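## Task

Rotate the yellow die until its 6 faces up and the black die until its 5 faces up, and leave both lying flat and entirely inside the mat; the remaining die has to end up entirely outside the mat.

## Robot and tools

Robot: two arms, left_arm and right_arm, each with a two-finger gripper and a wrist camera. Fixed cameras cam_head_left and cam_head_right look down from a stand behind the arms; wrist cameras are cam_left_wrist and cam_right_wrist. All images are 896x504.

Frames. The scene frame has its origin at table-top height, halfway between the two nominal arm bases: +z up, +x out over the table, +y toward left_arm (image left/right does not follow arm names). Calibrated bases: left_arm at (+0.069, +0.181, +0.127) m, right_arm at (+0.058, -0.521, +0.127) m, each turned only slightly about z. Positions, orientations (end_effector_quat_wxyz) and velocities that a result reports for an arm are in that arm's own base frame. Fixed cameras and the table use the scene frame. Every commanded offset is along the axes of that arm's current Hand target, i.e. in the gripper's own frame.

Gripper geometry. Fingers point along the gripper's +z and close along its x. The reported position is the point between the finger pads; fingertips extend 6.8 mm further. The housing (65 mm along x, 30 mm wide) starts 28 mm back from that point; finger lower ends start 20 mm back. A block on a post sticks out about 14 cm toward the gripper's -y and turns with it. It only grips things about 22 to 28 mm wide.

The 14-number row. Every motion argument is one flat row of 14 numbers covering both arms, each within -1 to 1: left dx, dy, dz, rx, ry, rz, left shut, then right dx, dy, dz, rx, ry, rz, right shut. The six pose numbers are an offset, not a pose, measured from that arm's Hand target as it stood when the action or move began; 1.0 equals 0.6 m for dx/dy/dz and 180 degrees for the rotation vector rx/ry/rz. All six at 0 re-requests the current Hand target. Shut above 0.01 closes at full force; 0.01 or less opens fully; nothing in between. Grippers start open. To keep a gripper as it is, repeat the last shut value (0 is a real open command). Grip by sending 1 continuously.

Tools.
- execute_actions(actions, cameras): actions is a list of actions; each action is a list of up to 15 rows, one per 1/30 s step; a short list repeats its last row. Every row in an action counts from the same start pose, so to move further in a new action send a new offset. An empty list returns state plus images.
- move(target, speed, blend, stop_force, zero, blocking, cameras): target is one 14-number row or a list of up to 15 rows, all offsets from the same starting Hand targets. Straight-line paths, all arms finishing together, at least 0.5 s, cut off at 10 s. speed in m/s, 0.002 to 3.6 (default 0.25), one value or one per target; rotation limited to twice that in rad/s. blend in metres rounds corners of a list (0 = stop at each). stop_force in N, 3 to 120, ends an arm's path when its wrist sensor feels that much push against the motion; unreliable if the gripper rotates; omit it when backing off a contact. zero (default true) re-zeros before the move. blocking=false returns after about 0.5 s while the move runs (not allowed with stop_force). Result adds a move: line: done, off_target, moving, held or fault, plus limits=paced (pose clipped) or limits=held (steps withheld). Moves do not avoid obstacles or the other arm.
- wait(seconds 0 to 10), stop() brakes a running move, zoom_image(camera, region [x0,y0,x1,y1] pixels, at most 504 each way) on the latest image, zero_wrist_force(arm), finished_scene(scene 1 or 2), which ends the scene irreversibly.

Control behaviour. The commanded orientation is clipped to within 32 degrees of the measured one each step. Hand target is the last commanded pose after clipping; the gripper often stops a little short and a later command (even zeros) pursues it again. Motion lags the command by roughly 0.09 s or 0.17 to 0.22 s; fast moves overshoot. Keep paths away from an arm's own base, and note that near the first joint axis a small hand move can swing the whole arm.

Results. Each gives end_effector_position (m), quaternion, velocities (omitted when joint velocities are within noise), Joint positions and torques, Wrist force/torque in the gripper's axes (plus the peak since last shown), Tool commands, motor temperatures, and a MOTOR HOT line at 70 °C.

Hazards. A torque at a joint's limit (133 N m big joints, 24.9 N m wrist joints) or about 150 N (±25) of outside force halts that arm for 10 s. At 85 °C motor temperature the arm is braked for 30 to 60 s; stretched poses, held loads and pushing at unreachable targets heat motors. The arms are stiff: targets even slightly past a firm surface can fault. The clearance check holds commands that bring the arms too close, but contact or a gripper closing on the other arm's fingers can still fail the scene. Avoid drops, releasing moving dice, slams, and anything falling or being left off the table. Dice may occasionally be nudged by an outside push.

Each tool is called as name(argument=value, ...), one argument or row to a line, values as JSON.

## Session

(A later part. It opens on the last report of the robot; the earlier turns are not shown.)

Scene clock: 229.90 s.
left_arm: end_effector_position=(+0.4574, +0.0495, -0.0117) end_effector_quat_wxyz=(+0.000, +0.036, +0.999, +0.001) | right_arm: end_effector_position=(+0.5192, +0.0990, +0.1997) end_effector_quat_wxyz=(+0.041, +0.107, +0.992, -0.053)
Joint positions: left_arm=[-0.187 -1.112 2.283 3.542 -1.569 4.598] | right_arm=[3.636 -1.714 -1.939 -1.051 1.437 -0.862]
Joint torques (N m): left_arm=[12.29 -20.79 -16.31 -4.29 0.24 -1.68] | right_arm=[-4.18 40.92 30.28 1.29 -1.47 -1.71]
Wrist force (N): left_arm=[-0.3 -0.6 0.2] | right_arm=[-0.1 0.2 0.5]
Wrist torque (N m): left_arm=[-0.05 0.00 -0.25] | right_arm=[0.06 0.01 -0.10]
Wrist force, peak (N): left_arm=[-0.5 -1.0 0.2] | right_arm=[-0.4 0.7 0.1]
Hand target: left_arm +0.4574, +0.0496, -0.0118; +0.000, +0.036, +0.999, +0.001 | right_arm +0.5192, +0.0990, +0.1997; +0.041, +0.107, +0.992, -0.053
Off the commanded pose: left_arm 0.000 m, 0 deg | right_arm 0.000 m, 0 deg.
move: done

move(
  target=[
    [-0.2155,-0.1513,-0.0195,0,0,0,1,0,0,0,0,0,0,0],
    [-0.2155,-0.1513,-0.0195,0.389,0,0,1,0,0,0,0,0,0,0],
    [-0.2155,-0.1513,0.15,0.389,0,0,1,0,0,0,0,0,0,0],
    [-0.2155,-0.1513,0.1662,0.389,0,0,0,0,0,0,0,0,0,0],
    [-0.2155,-0.1513,-0.0195,0.389,0,0,0,0,0,0,0,0,0,0],
    [-0.2155,-0.1513,0,0,0,0,0,0,0,0,0,0,0,0],
  ],
  speed=[0.35,0.6,0.25,0.07,0.25,0.6],
  blend=[0.01,0.01,0.005,0,0.01,0],
  cameras=["cam_head_right","cam_left_wrist"],
)

Scene clock: 241.30 s.
left_arm: end_effector_position=(+0.5798, -0.0504, -0.0121) end_effector_quat_wxyz=(+0.000, +0.036, +0.999, +0.001) | right_arm: end_effector_position=(+0.5192, +0.0990, +0.1997) end_effector_quat_wxyz=(+0.041, +0.107, +0.992, -0.053)
Joint positions: left_arm=[-0.318 -0.947 1.926 3.734 -1.569 4.466] | right_arm=[3.636 -1.714 -1.939 -1.051 1.437 -0.862]
Joint torques (N m): left_arm=[12.23 -30.44 -20.88 -4.24 1.41 0.99] | right_arm=[-3.24 40.95 29.73 1.27 -1.53 -1.72]
Wrist force (N): left_arm=[-0.5 -0.4 -0.3] | right_arm=[-0.2 0.3 0.2]
Wrist torque (N m): left_arm=[-0.03 0.02 -0.24] | right_arm=[0.06 0.03 -0.09]
Wrist force, peak (N): left_arm=[-1.9 -2.5 -0.1] | right_arm=[-0.5 0.4 0.6]
Hand target: left_arm +0.5798, -0.0503, -0.0121; +0.000, +0.036, +0.999, +0.001 | right_arm +0.5192, +0.0990, +0.1997; +0.041, +0.107, +0.992, -0.053
Off the commanded pose: left_arm 0.000 m, 0 deg | right_arm 0.000 m, 0 deg.
move: done; blend cut to 0.0049 m at target 3
camera_calibration:
cam_left_wrist: T_world_to_cam=[[-0.996348, 0.0850848, -0.00719797, 0.579991], [0.0494795, 0.643992, 0.763431, 0.0282278], [0.0695918, 0.760286, -0.64585, 0.0904751], [0, 0, 0, 1]] pos_world=[0.57018, -0.136314, 0.0410581]
Images, in order (width x height): cam_head_right 896x504, cam_left_wrist 896x504.

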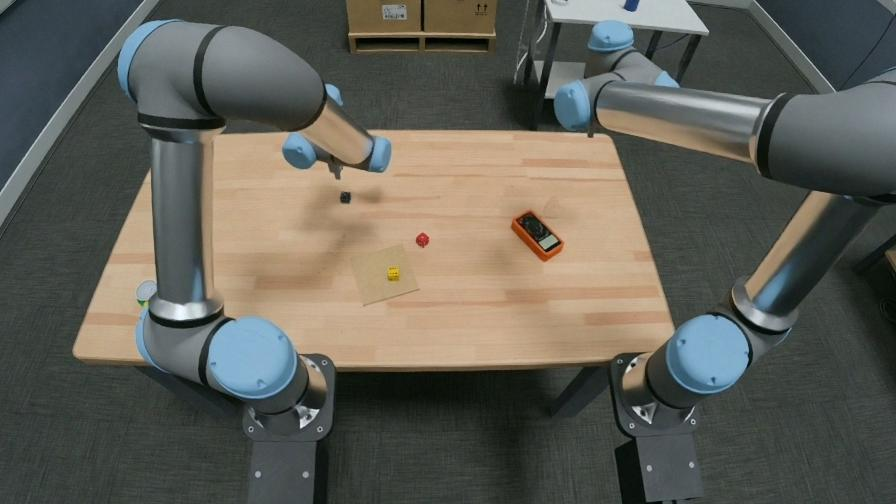

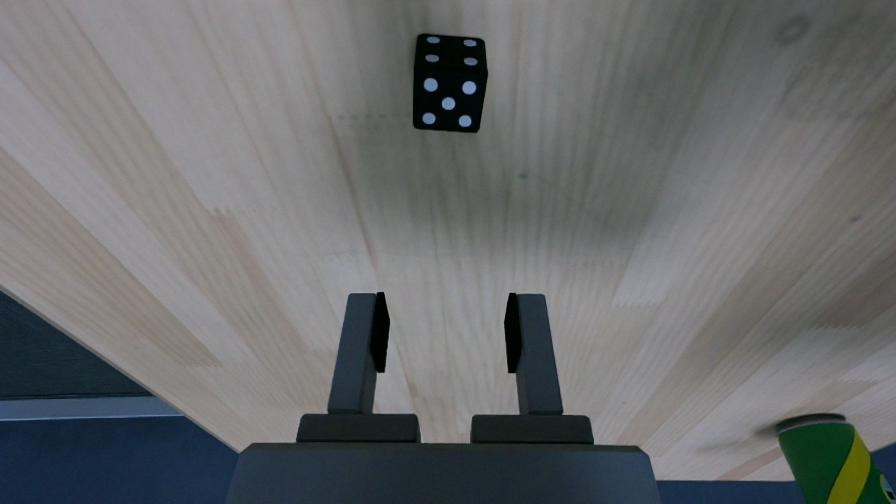

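move(
  target=[
    [0,0,0.1707,0,0,0,1,0,0,0,0,0,0,0],
    [0,0,0.08,0,0,0,1,0,0,0,0,0,0,0],
    [0.4193,-0.1626,0.08,0,0,0,1,0,0,0,0,0,0,0],
    [0.4193,-0.1626,0.1623,0,0,0,1,0,0,0,0,0,0,0],
    [0.4193,-0.1626,0.1623,0,0,0,0,0,0,0,0,0,0,0],
    [0.4193,-0.1626,0,0,0,0,0,0,0,0,0,0,0,0],
    [0.35,0.3,-0.1,0,0,0,0,0,0,0,0,0,0,0],
  ],
  speed=[0.2,0.25,0.35,0.12,0.1,0.25,0.4],
  blend=[0,0.01,0.02,0,0,0.02,0],
  cameras=["cam_head_right"],
)

zoom_image(
  camera="cam_head_right",
  region=[340, 220, 440, 310],
)

Scene clock: 249.57 s.
left_arm: end_effector_position=(+0.5800, -0.0503, -0.0939) end_effector_quat_wxyz=(+0.002, +0.036, +0.999, +0.001) | right_arm: end_effector_position=(+0.5192, +0.0990, +0.1997) end_effector_quat_wxyz=(+0.041, +0.107, +0.992, -0.053)
Joint positions: left_arm=[-0.318 -0.767 1.917 3.56 -1.569 4.466] | right_arm=[3.636 -1.714 -1.939 -1.051 1.437 -0.862]
Joint torques (N m): left_arm=[0.38 -44.44 -10.62 -2.96 -0.39 0.01] | right_arm=[-3.93 39.73 30.43 1.3 -1.48 -1.7]
Wrist force (N): left_arm=[-0.3 -0.7 0.3] | right_arm=[-0.3 0.1 0.2]
Wrist torque (N m): left_arm=[-0.06 0.00 -0.21] | right_arm=[0.04 0.02 -0.10]
Wrist force, peak (N): left_arm=[27.9 10.6 -120.9] | right_arm=[-0.2 0.6 0.6]
Hand target: left_arm +0.5800, -0.0503, -0.0939; +0.002, +0.036, +0.999, +0.001 (not the last commanded pose) | right_arm +0.5192, +0.0990, +0.1997; +0.041, +0.107, +0.992, -0.053
Tool commands: left_gripper/shut=+1.0 right_gripper/shut=+0.0
Off the commanded pose: left_arm 0.311 m, 0 deg | right_arm 0.000 m, 0 deg.
FORCE FAULT: contact force on the left arm reached its limit, and that arm stopped. The contact can be on any part of that arm, not only on its tool. That arm's remaining commands of this call were not run. That arm is still stopped at the end of this call. That arm stays stopped for about 10 more seconds. Until then a move that you send moves the other arm only, and its call returns only when the move has ended. Once the stop has ended, the next robot result says so. If the stop ends while you think or write, that arm runs what you send next, counted from a new Hand target: where the arm stands when the stop ends. While its stop runs, that arm, its gripper or tool too, takes no new command. Until it ends, the stop uses up actions while you think or wait. An arm that is not stopped still takes commands.
move: fault (left_arm); path passed 1 of 7 targets; target 5's new numbers were not sent
Images, in order (width x height): cam_head_right 896x504.

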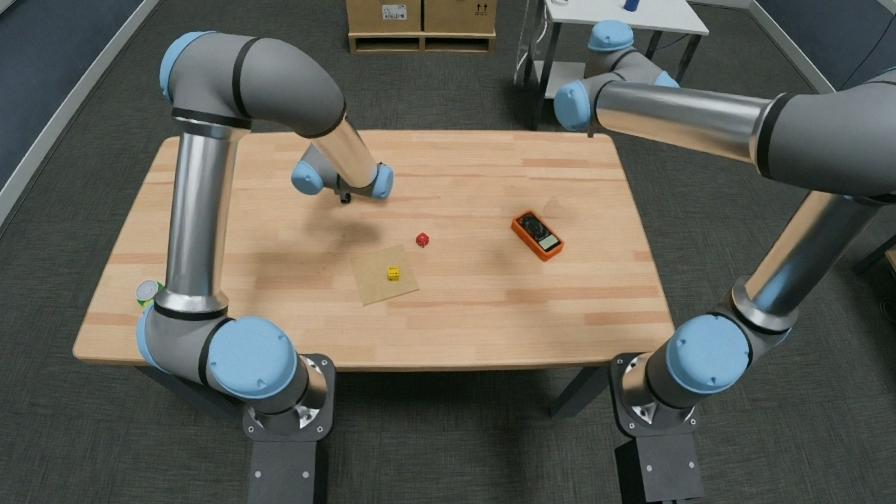

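Scaled by 5.040 from the camera's 896x504 image, which has a finer 1280x720 frame.

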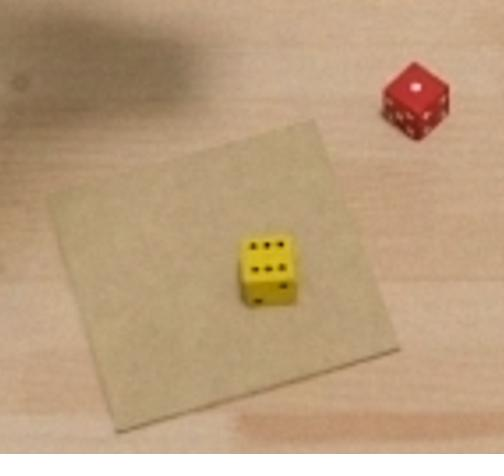

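move(
  target=[0,0,-0.15,0,0,0,0,0,0,0,0,0,0,0],
  cameras=["cam_left_wrist"],
)

Scene clock: 255.23 s.
left_arm: end_effector_position=(+0.5800, -0.0503, -0.0939) end_effector_quat_wxyz=(+0.002, +0.036, +0.999, +0.001) | right_arm: end_effector_position=(+0.5192, +0.0990, +0.1997) end_effector_quat_wxyz=(+0.041, +0.107, +0.992, -0.053)
Joint positions: left_arm=[-0.318 -0.767 1.917 3.56 -1.569 4.466] | right_arm=[3.636 -1.714 -1.939 -1.051 1.437 -0.862]
Joint torques (N m): left_arm=[1.08 -43.34 -11.4 -2.92 -0.12 -0.06] | right_arm=[-2.94 39.95 30.34 1.41 -1.46 -1.6]
Wrist force (N): left_arm=[-1.5 -1.0 0.1] | right_arm=[-0.2 0.2 0.3]
Wrist torque (N m): left_arm=[-0.10 0.10 -0.21] | right_arm=[0.04 0.02 -0.09]
Wrist force, peak (N): left_arm=[-1.8 -1.4 -0.1] | right_arm=[-0.6 0.5 0.5]
Hand target: left_arm +0.5800, -0.0503, -0.0939; +0.002, +0.036, +0.999, +0.001 (not the last commanded pose) | right_arm +0.5192, +0.0990, +0.1997; +0.041, +0.107, +0.992, -0.053
Tool commands: left_gripper/shut=+1.0 right_gripper/shut=+0.0
Off the commanded pose: right_arm 0.000 m, 0 deg.
FORCE FAULT, CONTINUED: the left arm was still stopped when this call began, by the force fault that an earlier result reported. Since the last result the stop counts as 10 of the actions that you can send in this scene. That arm ran no command of this call. That arm is still stopped at the end of this call. That arm stays stopped for about 4 more seconds. If the stop ends while you think or write, that arm runs what you send next, counted from a new Hand target: where the arm stands when the stop ends. While its stop runs, that arm, its gripper or tool too, takes no new command.
move: done (right_arm), not run (left_arm; its earlier fault stop)
camera_calibration:
cam_left_wrist: T_world_to_cam=[[-0.996335, 0.0848024, -0.0111931, 0.579172], [0.0463066, 0.644758, 0.762983, 0.0925133], [0.0719197, 0.759669, -0.646321, 0.0361306], [0, 0, 0, 1]] pos_world=[0.570166, -0.136211, -0.0407514]
Images, in order (width x height): cam_left_wrist 896x504.

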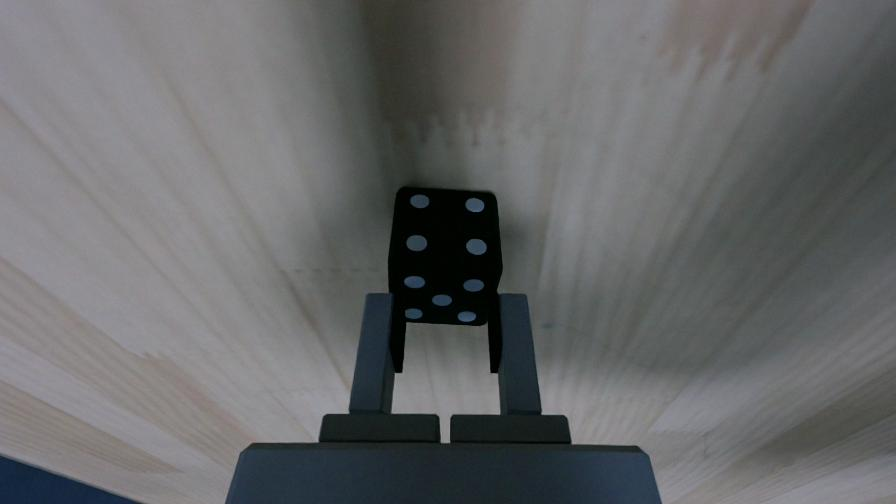

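wait(
  seconds=1.5,
)

move(
  target=[
    [0,0,-0.03,0,0,0,0,0,0,0,0,0,0,0],
    [0,0,0.0343,0,0,0,1,0,0,0,0,0,0,0],
    [0,0,-0.0565,0,0,0,1,0,0,0,0,0,0,0],
    [0.4195,-0.1626,-0.0565,0,0,0,1,0,0,0,0,0,0,0],
    [0.4195,-0.1626,0.026,0,0,0,0,0,0,0,0,0,0,0],
    [0.4195,-0.1626,-0.1,0,0,0,0,0,0,0,0,0,0,0],
    [0.35,0.1,-0.16,0,0,0,0,0,0,0,0,0,0,0],
  ],
  speed=[0.1,0.1,0.25,0.35,0.12,0.25,0.4],
  blend=[0,0,0.01,0.015,0,0.02,0],
  cameras=["cam_head_right","cam_left_wrist"],
)

zoom_image(
  camera="cam_head_right",
  region=[340, 220, 440, 310],
)

Scene clock: 268.23 s.
left_arm: end_effector_position=(+0.5800, -0.0503, -0.0939) end_effector_quat_wxyz=(+0.002, +0.036, +0.999, +0.001) | right_arm: end_effector_position=(+0.5192, +0.0990, +0.1997) end_effector_quat_wxyz=(+0.041, +0.107, +0.992, -0.053)
Joint positions: left_arm=[-0.318 -0.767 1.917 3.56 -1.569 4.466] | right_arm=[3.636 -1.714 -1.939 -1.051 1.437 -0.862]
Joint torques (N m): left_arm=[0.22 -44.87 -10.06 -2.71 -0.35 -0.03] | right_arm=[-2.31 40.6 30.47 1.4 -1.49 -1.69]
Wrist force (N): left_arm=[-1.2 -1.0 0.1] | right_arm=[-0.3 0.1 0.3]
Wrist torque (N m): left_arm=[-0.09 0.08 -0.21] | right_arm=[0.04 0.03 -0.09]
Wrist force, peak (N): left_arm=[-1.8 -1.3 0.1] | right_arm=[-0.6 0.3 0.6]
Hand target: left_arm +0.5800, -0.0503, -0.0939; +0.002, +0.036, +0.999, +0.001 (not the last commanded pose) | right_arm +0.5192, +0.0990, +0.1997; +0.041, +0.107, +0.992, -0.053
Tool commands: left_gripper/shut=+1.0 right_gripper/shut=+0.0
Off the commanded pose: right_arm 0.000 m, 0 deg.
FORCE FAULT, CONTINUED: the left arm's stop, for the force fault that an earlier result reported, is over. The rest of the stop counts as 8 of the actions that you can send in this scene. During its stop the left arm's controller moved it back a little. That arm's target is now where it stood when the stop ended, not its last command. That arm accepts commands again.
wait: 1.50 s; at rest from the start

Scene clock: 273.93 s.
left_arm: end_effector_position=(+0.3745, +0.0245, +0.0015) end_effector_quat_wxyz=(+0.002, +0.036, +0.999, +0.000) | right_arm: end_effector_position=(+0.5192, +0.0990, +0.1997) end_effector_quat_wxyz=(+0.041, +0.107, +0.992, -0.053)
Joint positions: left_arm=[-0.299 -1.264 2.518 3.456 -1.569 4.486] | right_arm=[3.636 -1.714 -1.939 -1.051 1.437 -0.862]
Joint torques (N m): left_arm=[11.42 -21.22 -8.02 -1.91 1.43 1.77] | right_arm=[-2.48 39.57 29.05 1.57 -1.32 -1.59]
Wrist force (N): left_arm=[-1.3 -1.2 0.1] | right_arm=[-0.3 0.2 0.3]
Wrist torque (N m): left_arm=[-0.11 0.10 -0.09] | right_arm=[0.04 0.03 -0.10]
Wrist force, peak (N): left_arm=[2.7 3.6 -21.5] | right_arm=[-0.7 0.7 0.3]
Hand target: left_arm +0.3746, +0.0246, +0.0015; +0.002, +0.036, +0.999, +0.001 | right_arm +0.5192, +0.0990, +0.1997; +0.041, +0.107, +0.992, -0.053
Off the commanded pose: left_arm 0.000 m, 0 deg | right_arm 0.000 m, 0 deg.
move: done
camera_calibration:
cam_left_wrist: T_world_to_cam=[[-0.996335, 0.0847974, -0.0111992, 0.36915], [0.0462987, 0.644758, 0.762983, -0.0189842], [0.0719197, 0.759669, -0.646321, 0.0557459], [0, 0, 0, 1]] pos_world=[0.364666, -0.0614111, 0.0546486]
Images, in order (width x height): cam_head_right 896x504, cam_left_wrist 896x504.

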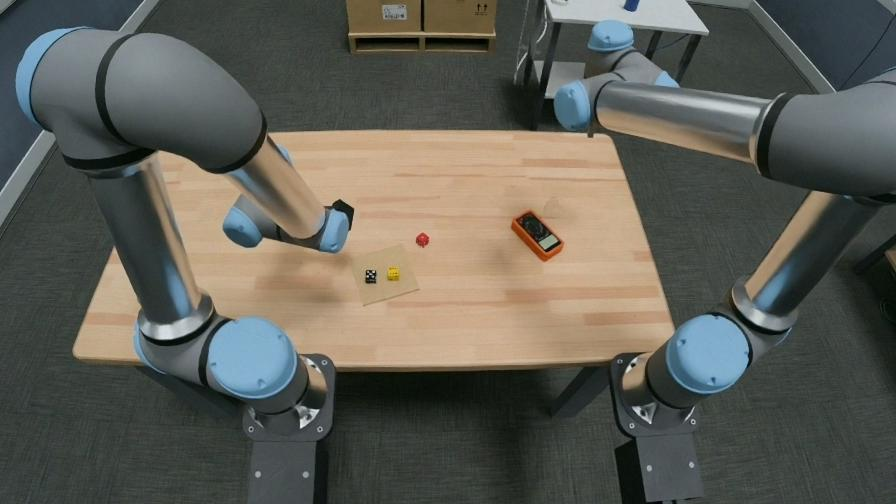

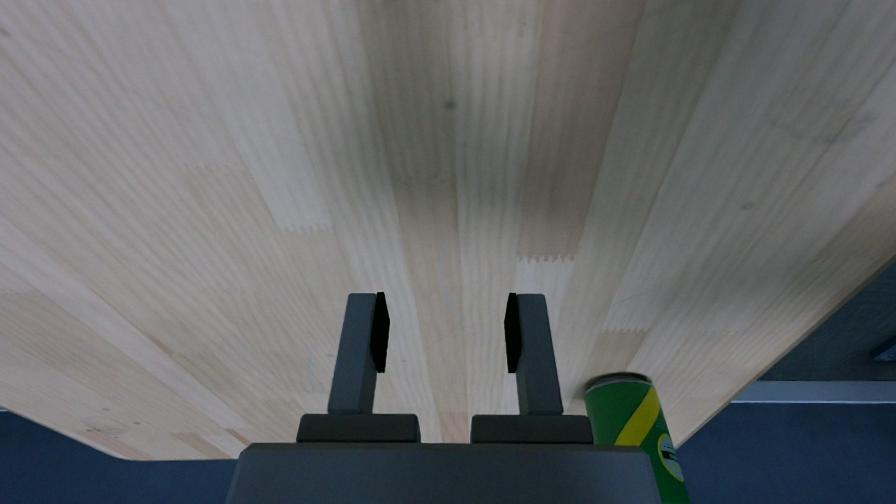

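Scaled by 5.040 from the camera's 896x504 image, which has a finer 1280x720 frame.

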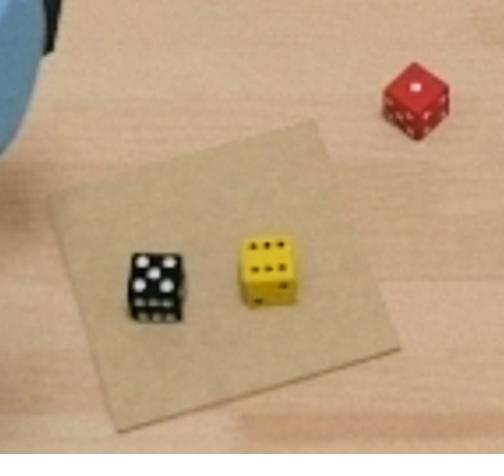

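finished_scene(
  scene=1,
)

The scene is finished: the task was done.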